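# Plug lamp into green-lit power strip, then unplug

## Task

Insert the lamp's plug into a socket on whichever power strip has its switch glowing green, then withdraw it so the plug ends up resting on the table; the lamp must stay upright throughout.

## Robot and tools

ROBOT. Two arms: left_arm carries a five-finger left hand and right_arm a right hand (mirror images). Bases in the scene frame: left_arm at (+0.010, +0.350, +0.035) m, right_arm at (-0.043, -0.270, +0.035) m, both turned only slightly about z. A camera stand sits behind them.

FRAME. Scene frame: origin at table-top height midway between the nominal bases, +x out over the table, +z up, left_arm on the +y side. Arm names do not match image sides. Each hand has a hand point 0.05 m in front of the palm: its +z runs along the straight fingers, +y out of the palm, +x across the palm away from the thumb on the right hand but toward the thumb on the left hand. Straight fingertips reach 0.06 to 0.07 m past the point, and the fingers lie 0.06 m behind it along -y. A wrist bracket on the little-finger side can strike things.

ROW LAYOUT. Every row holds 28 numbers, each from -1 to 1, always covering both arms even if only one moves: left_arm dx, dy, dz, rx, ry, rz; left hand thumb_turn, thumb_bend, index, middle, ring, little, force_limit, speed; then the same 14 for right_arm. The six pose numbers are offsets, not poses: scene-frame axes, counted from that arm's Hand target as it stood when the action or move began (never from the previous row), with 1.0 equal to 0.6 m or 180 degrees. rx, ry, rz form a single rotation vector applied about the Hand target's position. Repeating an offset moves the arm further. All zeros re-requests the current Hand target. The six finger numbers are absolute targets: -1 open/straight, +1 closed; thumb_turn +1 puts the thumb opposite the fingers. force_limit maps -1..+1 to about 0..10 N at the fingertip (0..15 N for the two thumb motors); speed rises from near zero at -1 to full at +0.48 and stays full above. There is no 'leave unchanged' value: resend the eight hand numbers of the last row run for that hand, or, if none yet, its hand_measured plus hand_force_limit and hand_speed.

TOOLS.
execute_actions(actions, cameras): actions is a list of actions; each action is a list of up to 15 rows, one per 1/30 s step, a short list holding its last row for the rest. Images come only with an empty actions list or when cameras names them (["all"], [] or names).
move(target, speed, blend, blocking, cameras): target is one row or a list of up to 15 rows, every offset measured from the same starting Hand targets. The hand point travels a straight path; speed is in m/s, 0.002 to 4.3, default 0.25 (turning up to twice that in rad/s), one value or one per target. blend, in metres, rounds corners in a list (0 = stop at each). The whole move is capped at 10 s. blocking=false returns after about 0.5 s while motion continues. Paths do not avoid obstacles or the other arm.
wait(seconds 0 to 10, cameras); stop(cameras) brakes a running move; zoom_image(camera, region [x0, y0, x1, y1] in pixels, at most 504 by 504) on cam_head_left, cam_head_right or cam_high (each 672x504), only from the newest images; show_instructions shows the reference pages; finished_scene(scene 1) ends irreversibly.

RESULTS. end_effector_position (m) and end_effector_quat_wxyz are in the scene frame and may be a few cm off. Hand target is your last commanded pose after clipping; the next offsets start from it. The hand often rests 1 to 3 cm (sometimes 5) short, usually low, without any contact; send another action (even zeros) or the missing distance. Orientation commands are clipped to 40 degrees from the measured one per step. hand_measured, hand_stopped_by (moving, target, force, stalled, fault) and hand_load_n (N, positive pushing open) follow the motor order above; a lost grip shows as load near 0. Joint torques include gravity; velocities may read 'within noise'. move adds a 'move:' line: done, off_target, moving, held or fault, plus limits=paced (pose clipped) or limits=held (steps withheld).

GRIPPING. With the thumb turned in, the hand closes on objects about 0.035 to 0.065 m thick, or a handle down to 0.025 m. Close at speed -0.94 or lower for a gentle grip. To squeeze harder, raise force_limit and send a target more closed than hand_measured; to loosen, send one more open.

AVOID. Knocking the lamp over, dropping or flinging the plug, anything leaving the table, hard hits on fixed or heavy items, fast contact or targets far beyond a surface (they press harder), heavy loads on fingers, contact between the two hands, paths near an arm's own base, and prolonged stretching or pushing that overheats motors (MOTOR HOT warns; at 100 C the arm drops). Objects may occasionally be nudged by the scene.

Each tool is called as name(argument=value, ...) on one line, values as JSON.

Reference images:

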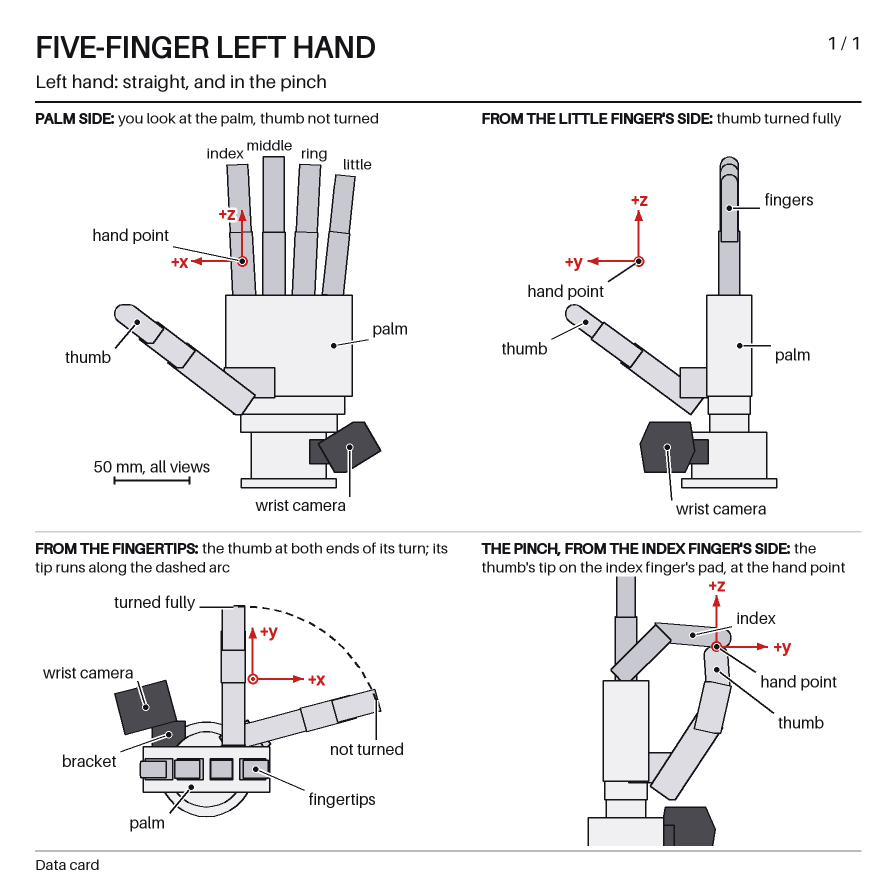

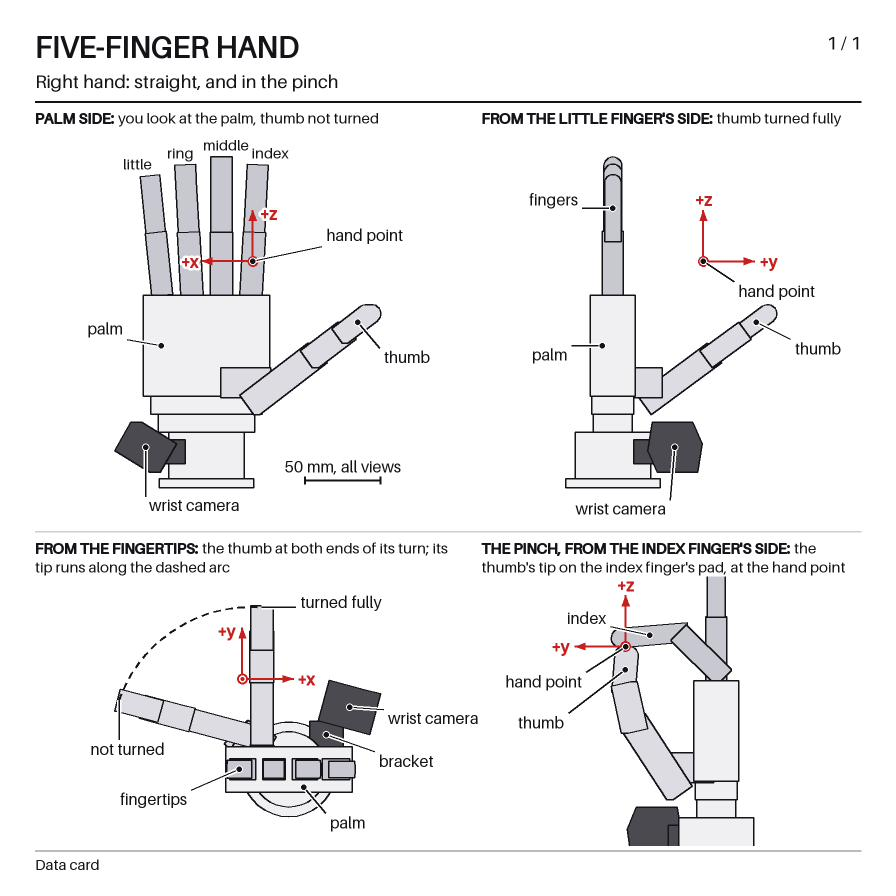

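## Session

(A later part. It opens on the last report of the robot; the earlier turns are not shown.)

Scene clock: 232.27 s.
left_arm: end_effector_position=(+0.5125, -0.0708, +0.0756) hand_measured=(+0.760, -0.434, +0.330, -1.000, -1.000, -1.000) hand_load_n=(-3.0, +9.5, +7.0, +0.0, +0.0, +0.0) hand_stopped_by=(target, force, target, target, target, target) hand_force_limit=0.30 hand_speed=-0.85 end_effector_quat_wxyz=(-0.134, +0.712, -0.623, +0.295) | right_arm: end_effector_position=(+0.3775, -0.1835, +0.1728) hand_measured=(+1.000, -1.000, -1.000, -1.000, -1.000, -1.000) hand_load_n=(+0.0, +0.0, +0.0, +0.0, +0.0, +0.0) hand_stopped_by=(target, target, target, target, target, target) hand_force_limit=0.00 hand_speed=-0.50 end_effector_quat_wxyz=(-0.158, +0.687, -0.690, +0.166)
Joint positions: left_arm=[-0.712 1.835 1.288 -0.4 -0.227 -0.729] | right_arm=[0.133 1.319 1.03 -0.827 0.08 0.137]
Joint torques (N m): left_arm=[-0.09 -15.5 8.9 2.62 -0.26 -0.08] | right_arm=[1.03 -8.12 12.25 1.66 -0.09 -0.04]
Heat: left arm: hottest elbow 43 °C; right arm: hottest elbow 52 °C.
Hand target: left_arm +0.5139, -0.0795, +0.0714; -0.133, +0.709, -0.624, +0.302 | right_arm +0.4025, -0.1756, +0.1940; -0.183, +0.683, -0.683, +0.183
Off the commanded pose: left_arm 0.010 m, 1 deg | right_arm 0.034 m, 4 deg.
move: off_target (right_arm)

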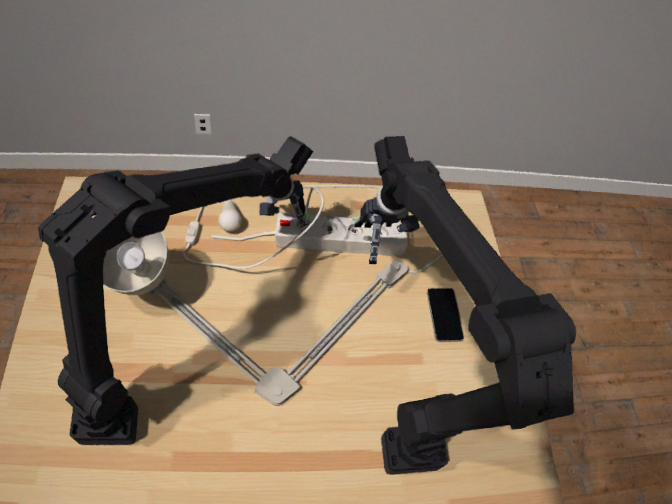

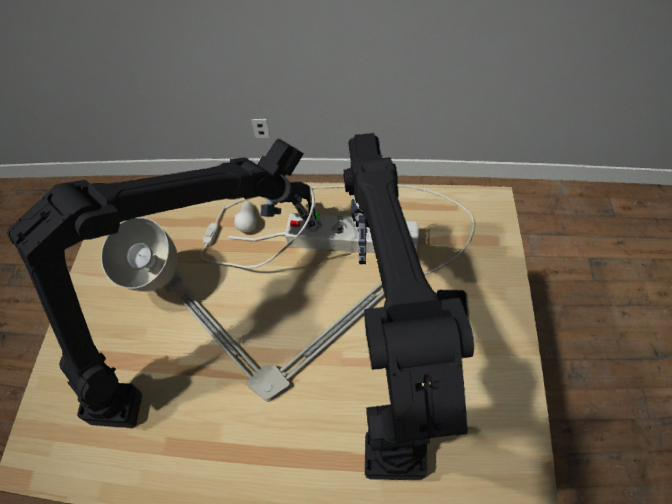

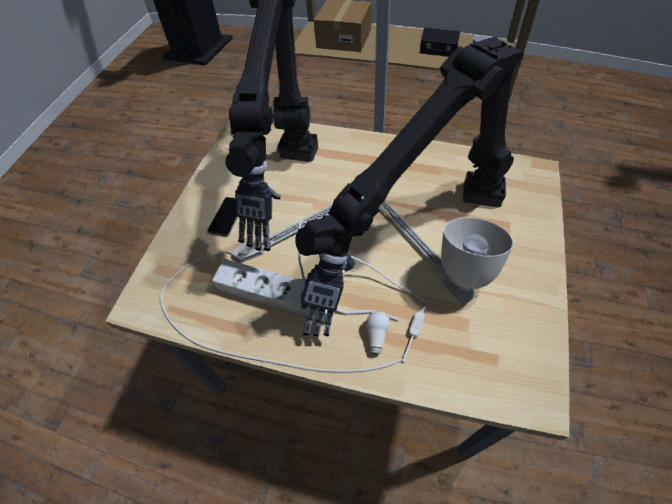

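move(target=[0,0,0,0,0,0,0.76,0.98,0.33,-1,-1,-1,0.3,-0.85,0.074,0.029,-0.13,0,0,0,1,-1,-1,-1,-1,-1,0,-0.5], speed=0.12, cameras=["cam_head_left","cam_head_right","cam_high"])

zoom_image(camera="cam_high", region=[200, 200, 360, 340])

zoom_image(camera="cam_head_left", region=[270, 180, 420, 280])

Scene clock: 234.07 s.
left_arm: end_effector_position=(+0.5125, -0.0708, +0.0756) hand_measured=(+0.760, -0.434, +0.330, -1.000, -1.000, -1.000) hand_load_n=(-3.0, +9.5, +6.5, +0.0, +0.0, +0.0) hand_stopped_by=(target, force, target, target, target, target) hand_force_limit=0.30 hand_speed=-0.85 end_effector_quat_wxyz=(-0.134, +0.712, -0.623, +0.295) | right_arm: end_effector_position=(+0.4261, -0.1684, +0.1007) hand_measured=(+1.000, -1.000, -1.000, -1.000, -1.000, -1.000) hand_load_n=(+0.0, +0.0, +0.0, +0.0, +0.0, +0.0) hand_stopped_by=(target, target, target, target, target, target) hand_force_limit=0.00 hand_speed=-0.50 end_effector_quat_wxyz=(-0.161, +0.687, -0.688, +0.169)
Joint positions: left_arm=[-0.712 1.835 1.288 -0.4 -0.227 -0.729] | right_arm=[0.151 1.519 1.03 -0.618 0.089 0.15]
Joint torques (N m): left_arm=[-0.09 -15.5 8.91 2.63 -0.26 -0.08] | right_arm=[1.32 -10.17 10.48 1.69 -0.02 0.04]
Heat: left arm: hottest elbow 43 °C; right arm: hottest elbow 52 °C.
Hand target: left_arm +0.5139, -0.0795, +0.0714; -0.133, +0.709, -0.624, +0.302 | right_arm +0.4469, -0.1583, +0.1159; -0.183, +0.683, -0.683, +0.183
Off the commanded pose: left_arm 0.010 m, 1 deg | right_arm 0.028 m, 3 deg.
move: off_target (right_arm)

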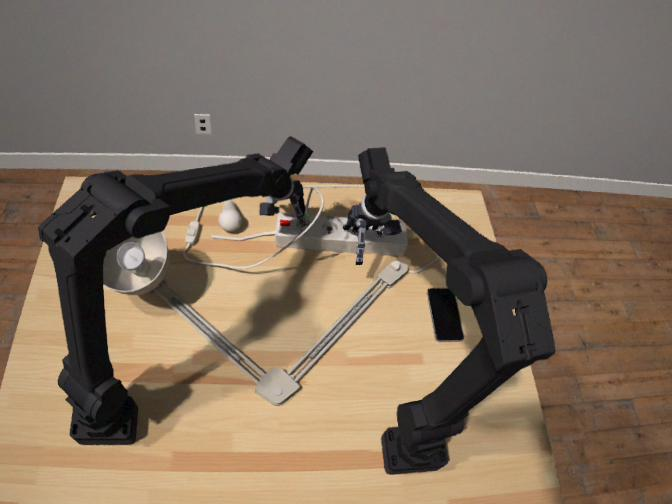

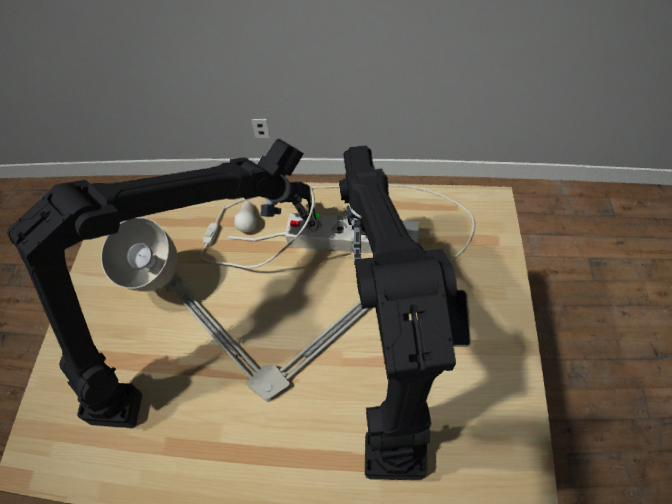

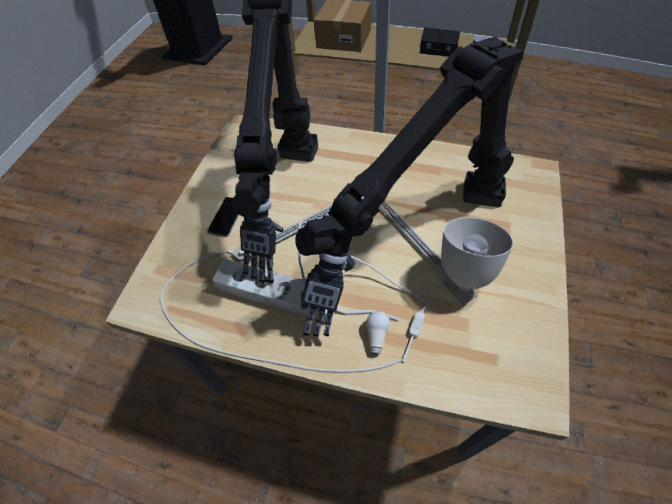

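Scaled by 3.150 from the camera's 672x504 image, which has a finer 960x720 frame.

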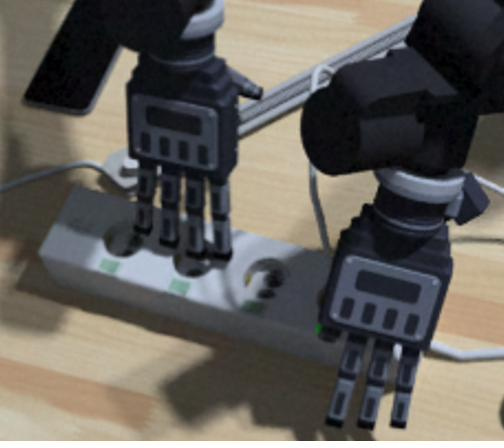

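Scaled by 3.360 from the camera's 672x504 image, which has a finer 960x720 frame.

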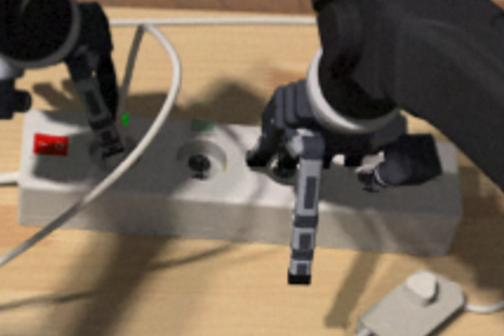

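move(target=[0,0,0,0,0,0,0.76,0.98,0.33,-1,-1,-1,0.3,-0.85,0.005,0.007,-0.075,0,0,0,1,-1,-1,-1,-1,-1,0,-0.5], speed=0.06, cameras=["cam_head_left","cam_head_right","cam_high"])

zoom_image(camera="cam_high", region=[200, 220, 340, 330])

zoom_image(camera="cam_head_left", region=[270, 190, 410, 270])

Scene clock: 235.73 s.
left_arm: end_effector_position=(+0.5141, -0.0708, +0.0756) hand_measured=(+0.760, -0.434, +0.330, -1.000, -1.000, -1.000) hand_load_n=(+1.5, +10.0, +6.0, +0.0, +0.0, +0.0) hand_stopped_by=(target, force, target, target, target, target) hand_force_limit=0.30 hand_speed=-0.85 end_effector_quat_wxyz=(-0.136, +0.712, -0.622, +0.296) | right_arm: end_effector_position=(+0.4545, -0.1626, +0.0890) hand_measured=(+1.000, -1.000, -1.000, -1.000, -1.000, -1.000) hand_load_n=(+0.0, +0.0, +0.0, -0.5, +0.0, +0.0) hand_stopped_by=(target, target, target, target, target, target) hand_force_limit=0.00 hand_speed=-0.50 end_effector_quat_wxyz=(-0.190, +0.677, -0.684, +0.192)
Joint positions: left_arm=[-0.712 1.836 1.288 -0.394 -0.232 -0.729] | right_arm=[0.155 1.565 1.03 -0.497 0.096 0.157]
Joint torques (N m): left_arm=[-0.09 -15.62 8.91 2.43 -0.07 -0.08] | right_arm=[1.61 -9.23 6.15 1.69 -0.1 0.03]
Heat: left arm: hottest elbow 42 °C; right arm: hottest elbow 52 °C.
Hand target: left_arm +0.5139, -0.0795, +0.0714; -0.133, +0.709, -0.624, +0.302 | right_arm +0.4499, -0.1540, +0.0710; -0.183, +0.683, -0.683, +0.183
Off the commanded pose: left_arm 0.010 m, 1 deg | right_arm 0.021 m, 1 deg.
move: off_target (right_arm)

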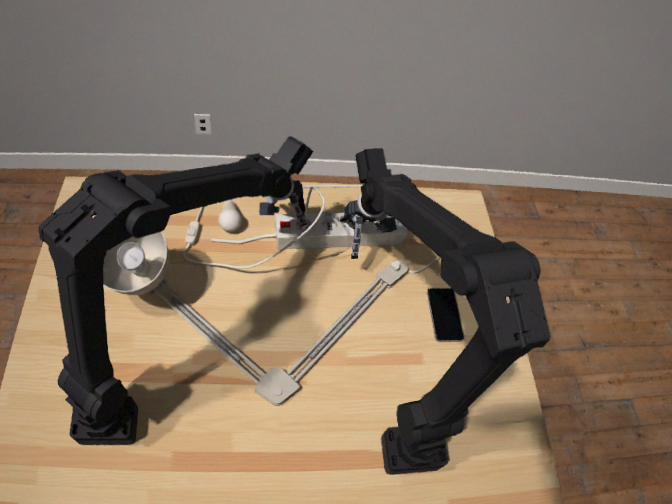

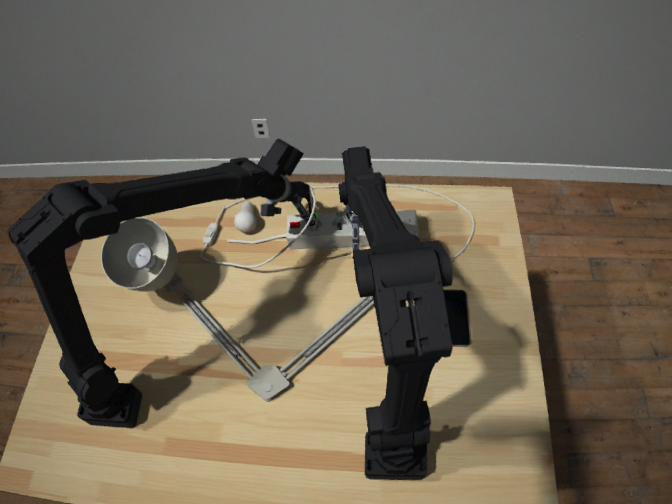

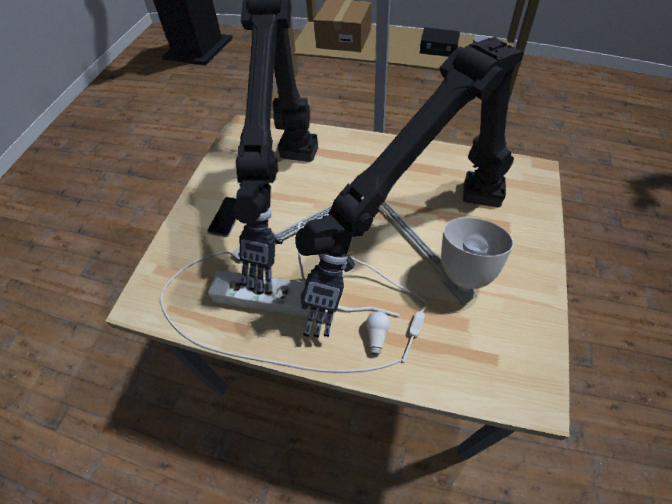

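Scaled by 3.600 from the camera's 672x504 image, which has a finer 960x720 frame.

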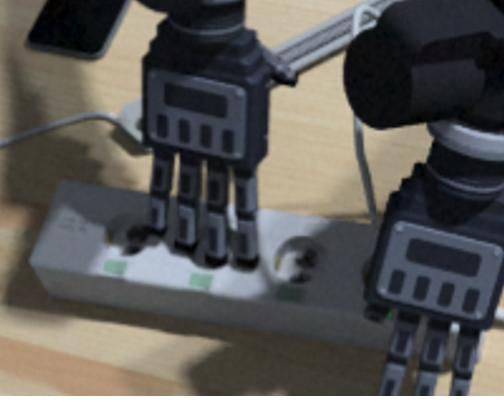

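Scaled by 3.600 from the camera's 672x504 image, which has a finer 960x720 frame.

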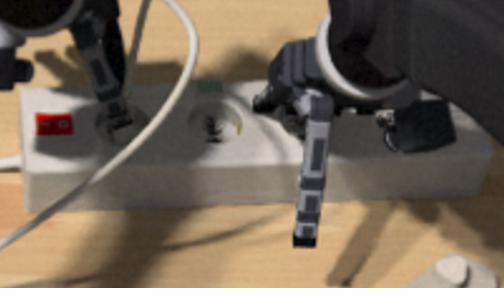

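move(target=[0,0,0,0,0,0,0.76,0.98,0.33,-1,-1,-1,0.3,-0.85,-0.02,0.0,-0.06,0,0,0,1,-1,-1,-1,-1,-1,0,-0.5], speed=0.06, cameras=["cam_head_left","cam_high"])

zoom_image(camera="cam_high", region=[200, 220, 340, 330])

zoom_image(camera="cam_head_left", region=[270, 190, 410, 270])

Scene clock: 237.23 s.
left_arm: end_effector_position=(+0.5153, -0.0706, +0.0758) hand_measured=(+0.760, -0.434, +0.330, -1.000, -1.000, -1.000) hand_load_n=(+2.0, +11.0, +3.5, -0.5, +0.0, -0.5) hand_stopped_by=(target, force, target, target, target, target) hand_force_limit=0.30 hand_speed=-0.85 end_effector_quat_wxyz=(-0.138, +0.712, -0.621, +0.298) | right_arm: end_effector_position=(+0.4614, -0.1611, +0.0799) hand_measured=(+1.000, -1.000, -1.000, -1.000, -1.000, -1.000) hand_load_n=(+0.0, +0.0, +0.0, -1.5, +0.5, +0.0) hand_stopped_by=(target, target, target, target, target, target) hand_force_limit=0.00 hand_speed=-0.50 end_effector_quat_wxyz=(-0.217, +0.668, -0.679, +0.214)
Joint positions: left_arm=[-0.712 1.836 1.288 -0.391 -0.237 -0.729] | right_arm=[0.158 1.561 0.975 -0.373 0.103 0.16]
Joint torques (N m): left_arm=[-0.09 -15.62 8.9 2.3 0.11 -0.08] | right_arm=[1.61 -6.95 4.27 0.85 -0.28 0.02]
Heat: left arm: hottest elbow 42 °C; right arm: hottest elbow 52 °C.
Hand target: left_arm +0.5139, -0.0796, +0.0714; -0.133, +0.709, -0.624, +0.302 | right_arm +0.4379, -0.1541, +0.0350; -0.183, +0.683, -0.683, +0.183
Off the commanded pose: left_arm 0.010 m, 1 deg | right_arm 0.051 m, 6 deg.
move: off_target (right_arm)
Images, in order (width x height): cam_head_left 672x504, cam_high 672x504.

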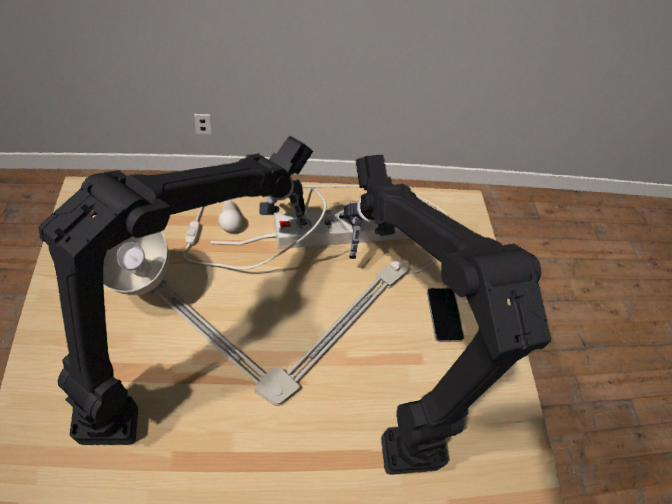

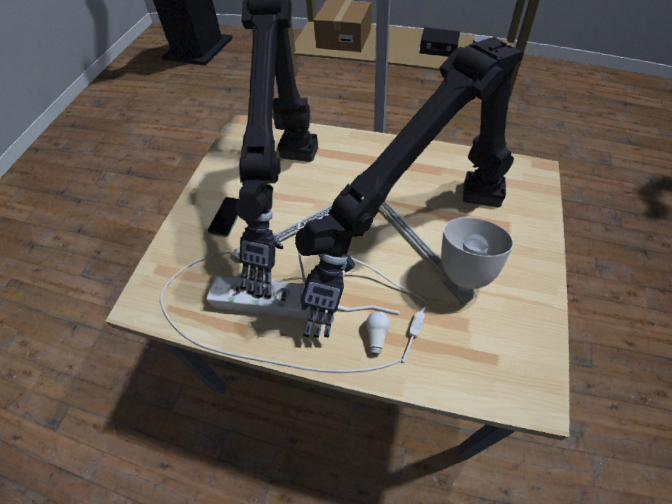

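Scaled by 3.600 from the camera's 672x504 image, which has a finer 960x720 frame.

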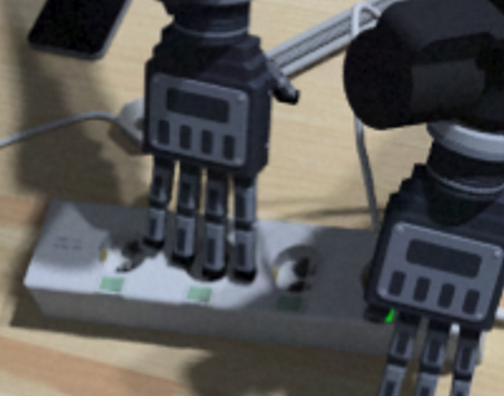

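Scaled by 3.600 from the camera's 672x504 image, which has a finer 960x720 frame.

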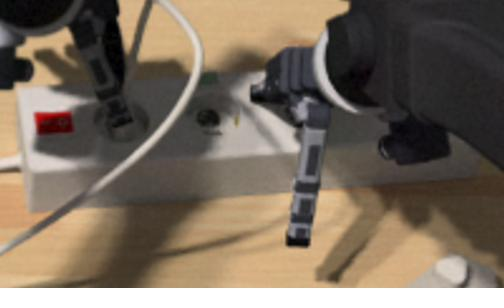

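move(target=[0.005,0,0.1,0,0,0,0.76,0.98,0.33,-1,-1,-1,0.3,-0.85,0.0,0.0,0.0,0,0,0,1,-1,-1,-1,-1,-1,0,-0.5], speed=0.08, cameras=["cam_head_left","cam_head_right","cam_high"])

zoom_image(camera="cam_high", region=[200, 220, 340, 330])

zoom_image(camera="cam_head_left", region=[270, 190, 410, 270])

Scene clock: 240.40 s.
left_arm: end_effector_position=(+0.5024, -0.0611, +0.0753) hand_measured=(+0.760, -0.434, +0.330, -1.000, -1.000, -1.000) hand_load_n=(+2.0, +12.5, +5.5, +0.0, +0.0, -0.5) hand_stopped_by=(target, force, target, target, target, target) hand_force_limit=0.30 hand_speed=-0.85 end_effector_quat_wxyz=(-0.135, +0.718, -0.632, +0.259) | right_arm: end_effector_position=(+0.4613, -0.1555, +0.0805) hand_measured=(+1.000, -1.000, -1.000, -1.000, -1.000, -1.000) hand_load_n=(+0.0, +0.0, +0.0, -4.5, +1.0, +0.0) hand_stopped_by=(target, target, target, target, target, target) hand_force_limit=0.00 hand_speed=-0.50 end_effector_quat_wxyz=(-0.220, +0.671, -0.675, +0.214)
Joint positions: left_arm=[-0.712 1.831 1.311 -0.5 -0.234 -0.731] | right_arm=[0.168 1.561 0.975 -0.368 0.101 0.16]
Joint torques (N m): left_arm=[0.26 -21.07 13.07 0.94 0.08 -0.04] | right_arm=[0.79 -6.89 4.34 0.76 -0.2 0.03]
Heat: left arm: hottest elbow 42 °C; right arm: hottest elbow 51 °C.
Hand target: left_arm +0.5169, -0.0796, +0.1314; -0.133, +0.709, -0.624, +0.302 | right_arm +0.4380, -0.1539, +0.0351; -0.183, +0.683, -0.683, +0.183
Off the commanded pose: left_arm 0.061 m, 5 deg | right_arm 0.051 m, 6 deg.
move: off_target (left_arm, right_arm)

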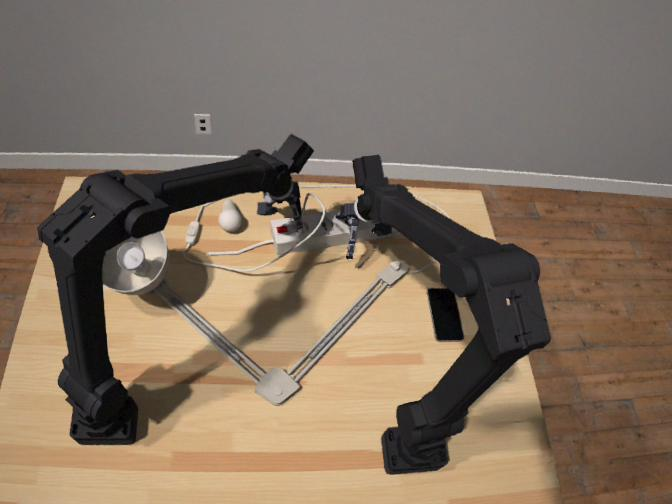

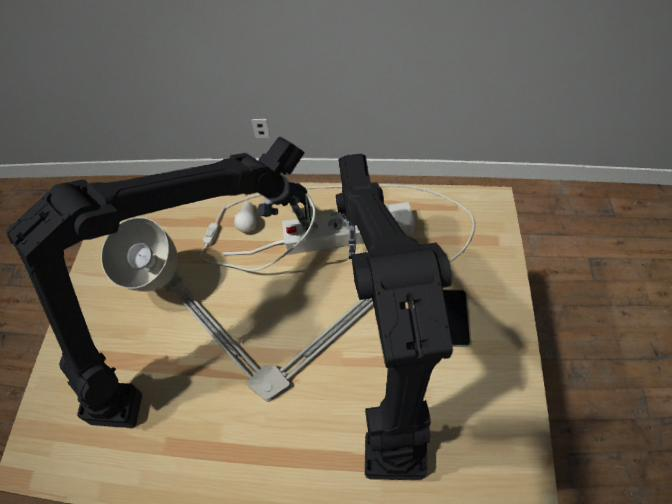

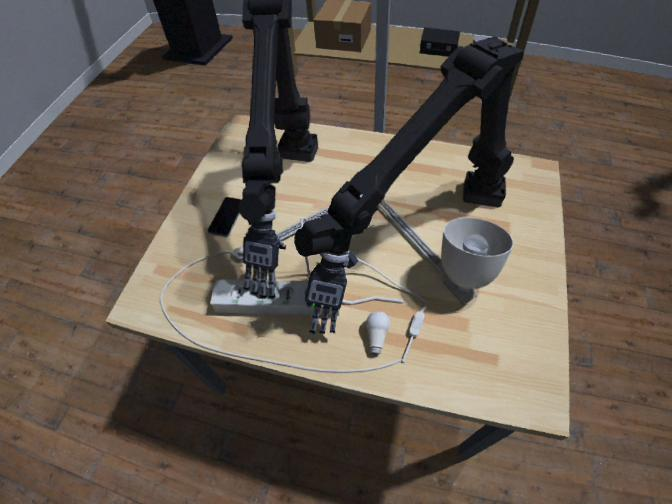

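Scaled by 3.600 from the camera's 672x504 image, which has a finer 960x720 frame.

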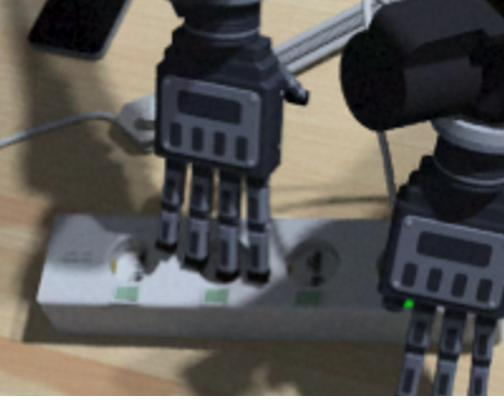

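Scaled by 3.600 from the camera's 672x504 image, which has a finer 960x720 frame.

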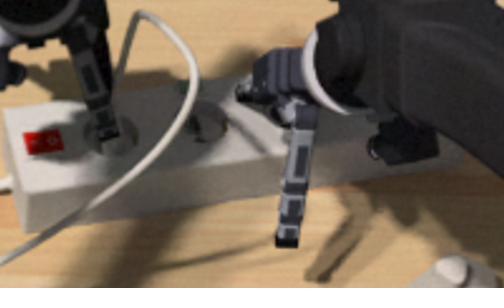

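move(target=[0.02,-0.015,0.06,0,0,0,0.76,0.98,0.33,-1,-1,-1,0.3,-0.85,0.0,0.0,0.0,0,0,0,1,-1,-1,-1,-1,-1,0,-0.5], speed=0.08, cameras=["cam_head_left","cam_head_right","cam_high"])

zoom_image(camera="cam_high", region=[200, 220, 340, 330])

zoom_image(camera="cam_head_left", region=[270, 190, 410, 270])

Scene clock: 241.97 s.
left_arm: end_effector_position=(+0.5165, -0.0736, +0.1322) hand_measured=(+0.760, -0.434, +0.330, -1.000, -1.000, -1.000) hand_load_n=(-0.5, +10.5, +10.0, +0.0, -0.5, -0.5) hand_stopped_by=(target, force, target, target, target, target) hand_force_limit=0.30 hand_speed=-0.85 end_effector_quat_wxyz=(-0.133, +0.715, -0.630, +0.272) | right_arm: end_effector_position=(+0.4614, -0.1519, +0.0805) hand_measured=(+1.000, -1.000, -1.000, -1.000, -1.000, -1.000) hand_load_n=(+0.0, +0.0, -0.5, -2.0, +1.0, +0.0) hand_stopped_by=(target, target, target, target, target, target) hand_force_limit=0.00 hand_speed=-0.50 end_effector_quat_wxyz=(-0.223, +0.673, -0.673, +0.213)
Joint positions: left_arm=[-0.712 1.799 1.421 -0.614 -0.228 -0.727] | right_arm=[0.173 1.562 0.975 -0.364 0.098 0.16]
Joint torques (N m): left_arm=[0.32 -18.43 13.49 1.35 -0.12 -0.06] | right_arm=[0.62 -6.89 4.45 0.55 -0.07 0.04]
Heat: left arm: hottest elbow 42 °C; right arm: hottest elbow 50 °C.
Hand target: left_arm +0.5289, -0.0885, +0.1676; -0.133, +0.708, -0.624, +0.302 | right_arm +0.4381, -0.1539, +0.0352; -0.183, +0.683, -0.683, +0.184
Off the commanded pose: left_arm 0.040 m, 3 deg | right_arm 0.051 m, 6 deg.
move: off_target (left_arm, right_arm)

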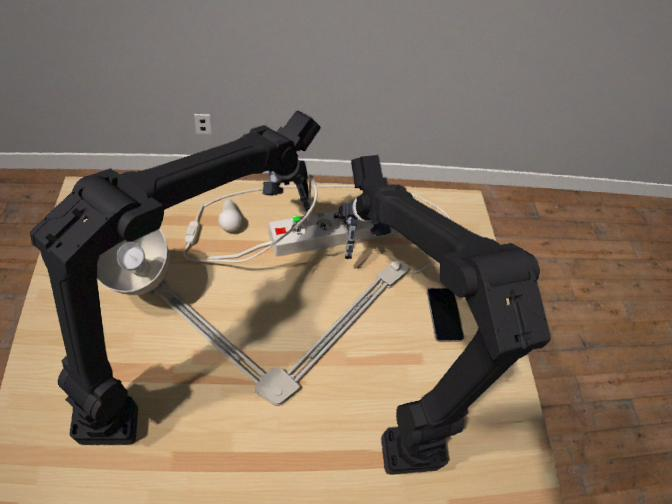

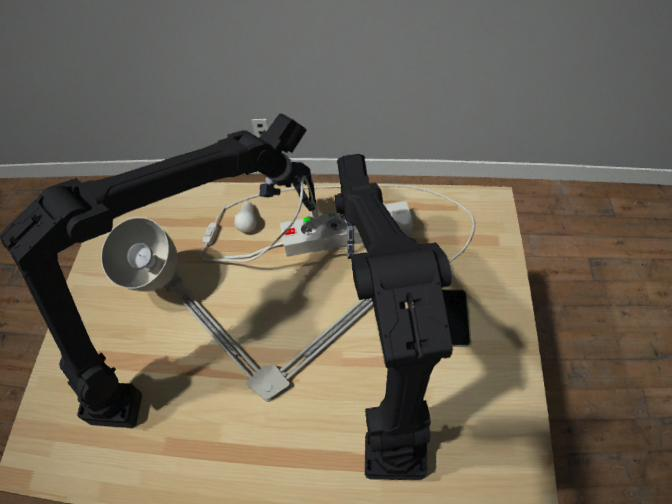

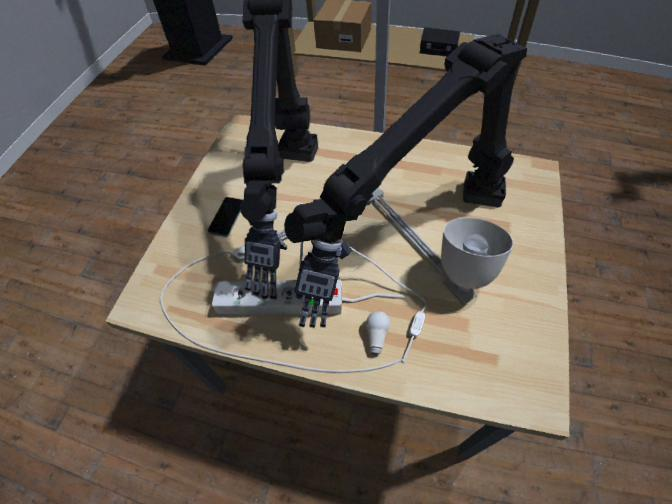

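Scaled by 3.600 from the camera's 672x504 image, which has a finer 960x720 frame.

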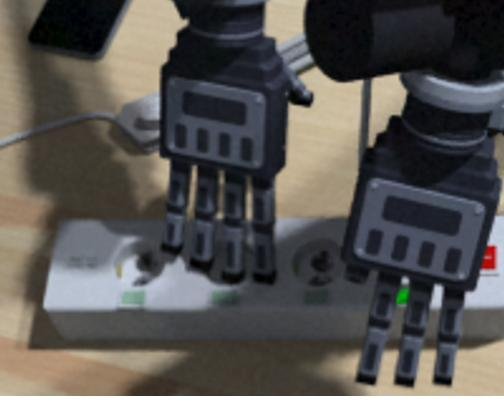

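Scaled by 3.600 from the camera's 672x504 image, which has a finer 960x720 frame.

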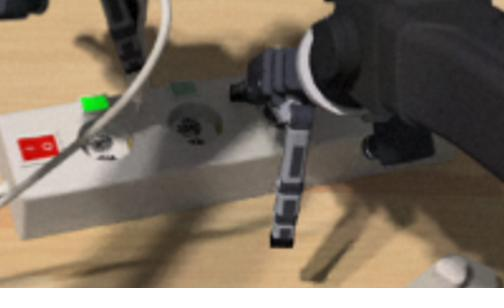

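zoom_image(camera="cam_head_left", region=[285, 175, 335, 235])

zoom_image(camera="cam_head_right", region=[290, 175, 340, 235])

zoom_image(camera="cam_high", region=[270, 210, 370, 310])

Scaled by 8.400 from the camera's 672x504 image, which has a finer 960x720 frame.

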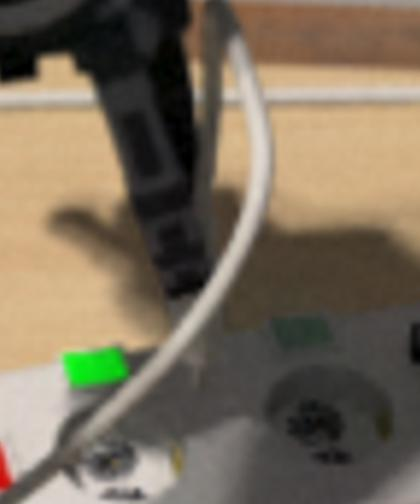

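Scaled by 8.400 from the camera's 672x504 image, which has a finer 960x720 frame.

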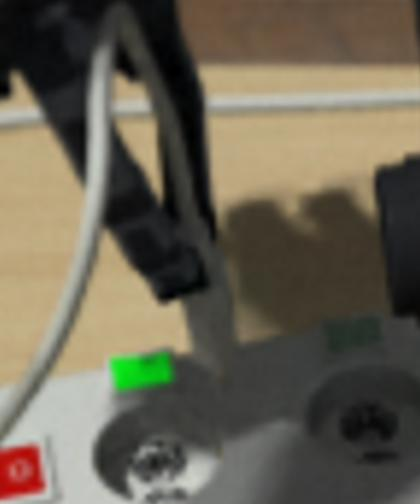

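Scaled by 5.040 from the camera's 672x504 image, which has a finer 960x720 frame.

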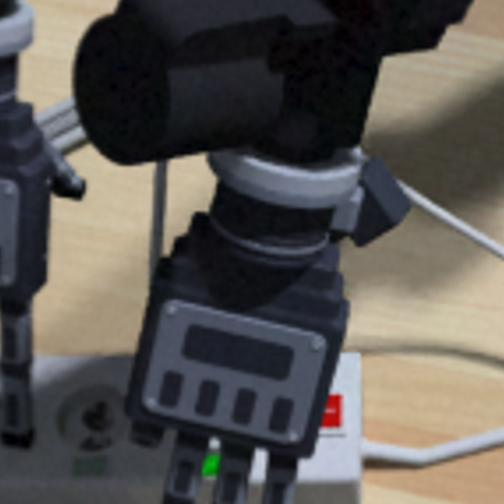

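move(target=[[0,0,0,0,0,0,0.76,1.0,0.33,-1,-1,-1,0.3,-0.85,-0.05,0.0,0.2,0,0,0,1,-1,-1,-1,-1,-1,0,-0.5],[-0.222,0.239,-0.034,0,0,0,0.76,1.0,0.33,-1,-1,-1,0.3,-0.85,-0.392,-0.446,0.435,0,0,-0.178,1,-1,-1,-1,-1,-1,0,-0.5]], speed=[0.1,0.2], cameras=["cam_head_left","cam_head_right","cam_high"])

zoom_image(camera="cam_head_left", region=[205, 210, 305, 290])

zoom_image(camera="cam_head_right", region=[205, 210, 305, 290])

Scene clock: 249.10 s.
left_arm: end_effector_position=(+0.3891, +0.0549, +0.1329) hand_measured=(+0.760, -0.434, +0.330, -1.000, -1.000, -1.000) hand_load_n=(+0.0, +10.5, +10.0, +0.0, +0.0, +0.0) hand_stopped_by=(target, force, target, target, target, target) hand_force_limit=0.30 hand_speed=-0.85 end_effector_quat_wxyz=(-0.129, +0.713, -0.629, +0.282) | right_arm: end_effector_position=(+0.1974, -0.4120, +0.2711) hand_measured=(+1.000, -1.000, -1.000, -1.000, -1.000, -1.000) hand_load_n=(+0.0, +0.0, +0.0, +0.0, +0.0, +0.0) hand_stopped_by=(target, target, target, target, target, target) hand_force_limit=0.00 hand_speed=-0.50 end_effector_quat_wxyz=(+0.118, -0.472, +0.849, -0.206)
Joint positions: left_arm=[-0.651 1.35 0.875 -0.49 -0.184 -0.676] | right_arm=[-0.676 0.872 0.971 -1.194 -0.052 -0.09]
Joint torques (N m): left_arm=[1.44 -11.69 8.9 2.41 -0.08 0.02] | right_arm=[-0.67 -3.49 12.79 0.53 -0.28 -0.08]
Heat: left arm: hottest elbow 44 °C; right arm: hottest elbow 50 °C.
Hand target: left_arm +0.3956, +0.0549, +0.1471; -0.133, +0.709, -0.624, +0.302 | right_arm +0.2028, -0.4215, +0.2961; +0.125, -0.468, +0.845, -0.227
Off the commanded pose: left_arm 0.016 m, 2 deg | right_arm 0.027 m, 3 deg.
move: off_target (left_arm, right_arm)

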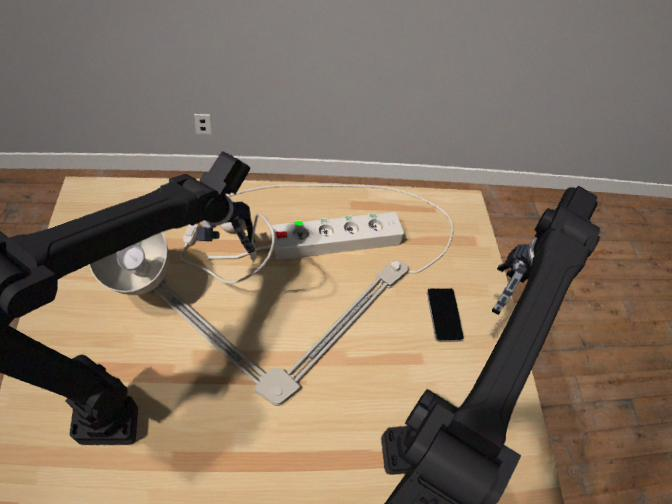

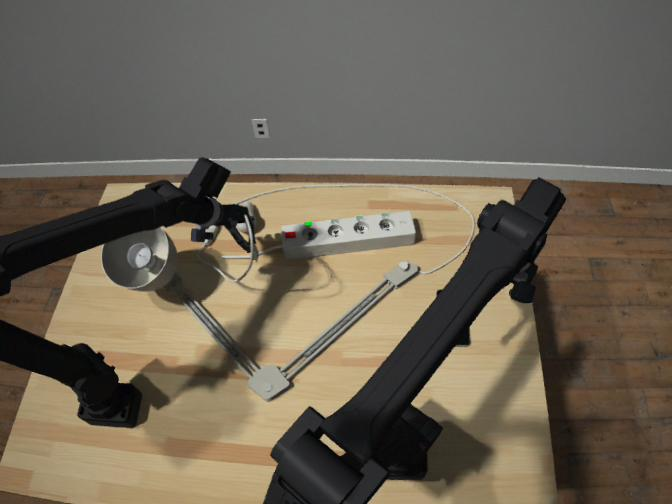

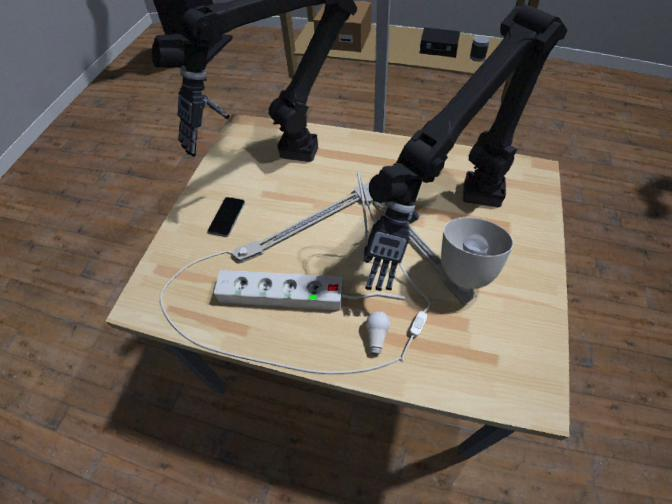

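Scaled by 5.040 from the camera's 672x504 image, which has a finer 960x720 frame.

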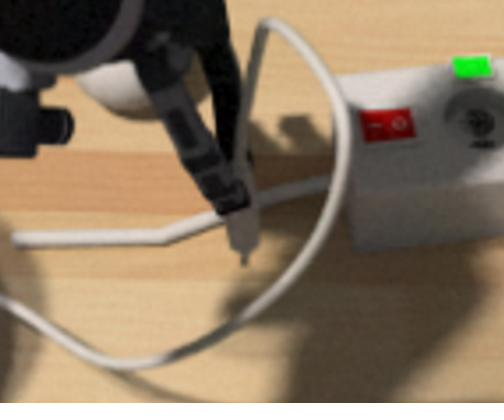

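Scaled by 5.040 from the camera's 672x504 image, which has a finer 960x720 frame.

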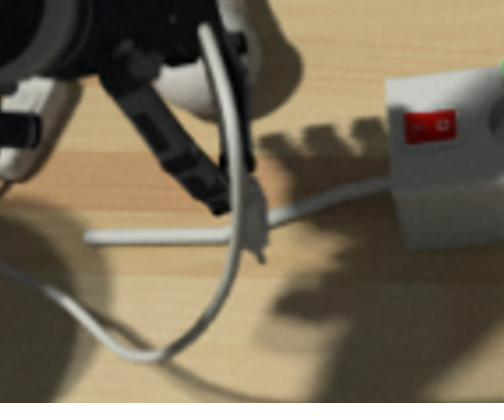

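move(target=[[-0.0193,0.0008,0.0,0.13,0.003,0.006,0.76,1.0,0.33,-1,-1,-1,0.3,-0.85,0,0,0,0,0,0,1,-1,-1,-1,-1,-1,0,-0.5],[-0.0368,0.0198,-0.012,0.26,0.006,0.012,0.76,1.0,0.33,-1,-1,-1,0.3,-0.85,0,0,0,0,0,0,1,-1,-1,-1,-1,-1,0,-0.5],[-0.0548,0.0897,-0.0847,0.389,0.0095,0.018,0.76,1.0,0.33,-1,-1,-1,0.3,-0.85,0,0,0,0,0,0,1,-1,-1,-1,-1,-1,0,-0.5]], blend=[0.005,0.005,0], speed=0.12, cameras=["all"])

Scene clock: 255.73 s.
left_arm: end_effector_position=(+0.3557, +0.1222, +0.0924) hand_measured=(+0.760, -0.434, +0.330, -1.000, -1.000, -1.000) hand_load_n=(+0.5, +10.0, +10.0, +0.0, +0.0, +0.0) hand_stopped_by=(target, force, target, target, target, target) hand_force_limit=0.30 hand_speed=-0.85 end_effector_quat_wxyz=(+0.512, -0.522, +0.669, +0.134) | right_arm: end_effector_position=(+0.1973, -0.4121, +0.2711) hand_measured=(+1.000, -1.000, -1.000, -1.000, -1.000, -1.000) hand_load_n=(+0.0, +0.0, +0.0, +0.0, +0.0, +0.0) hand_stopped_by=(target, target, target, target, target, target) hand_force_limit=0.00 hand_speed=-0.50 end_effector_quat_wxyz=(+0.117, -0.472, +0.849, -0.206)
Joint positions: left_arm=[-0.956 1.857 1.244 -1.443 -1.049 -0.952] | right_arm=[-0.677 0.872 0.971 -1.194 -0.052 -0.09]
Joint torques (N m): left_arm=[0.03 -13.45 9.95 -0.75 -0.89 -0.13] | right_arm=[-0.79 -3.55 12.71 0.5 -0.29 -0.14]
Heat: left arm: hottest elbow 44 °C; right arm: hottest elbow 50 °C.
Hand target: left_arm +0.3627, +0.1086, +0.0963; +0.515, -0.524, +0.667, +0.124 | right_arm +0.2028, -0.4216, +0.2961; +0.125, -0.468, +0.845, -0.227
Off the commanded pose: left_arm 0.016 m, 1 deg | right_arm 0.027 m, 3 deg.
move: off_target (left_arm, right_arm)

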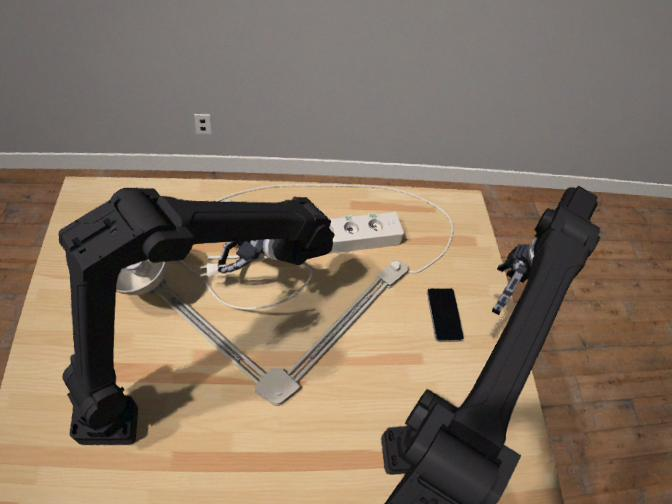

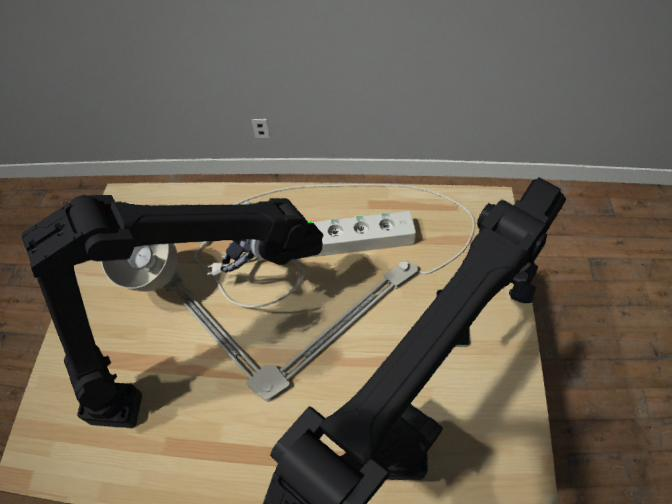

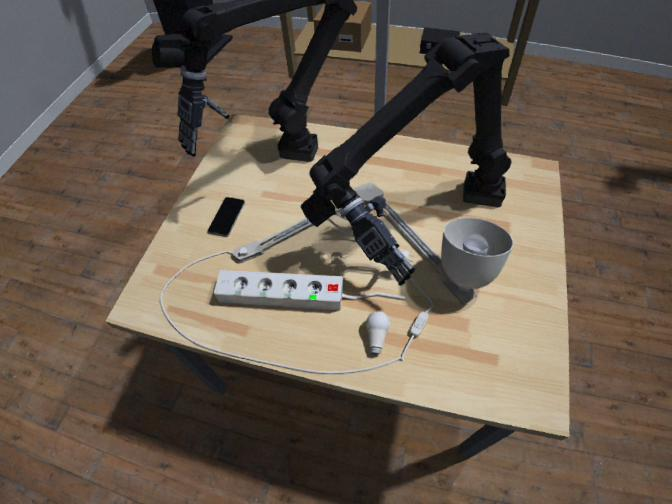

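zoom_image(camera="cam_head_right", region=[170, 200, 330, 320])

zoom_image(camera="cam_high", region=[320, 180, 520, 330])

Scaled by 3.150 from the camera's 672x504 image, which has a finer 960x720 frame.

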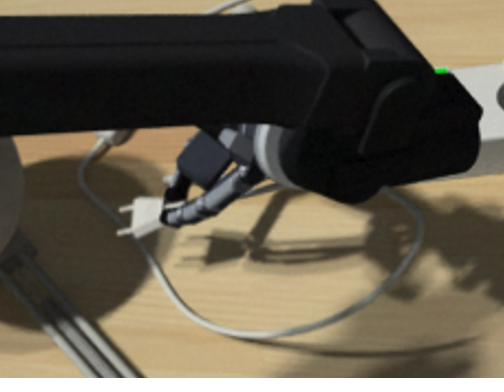

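Scaled by 2.520 from the camera's 672x504 image, which has a finer 960x720 frame.

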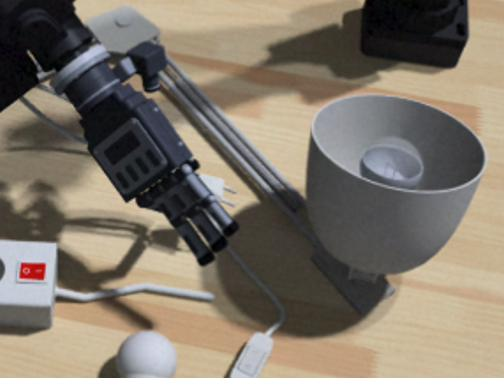

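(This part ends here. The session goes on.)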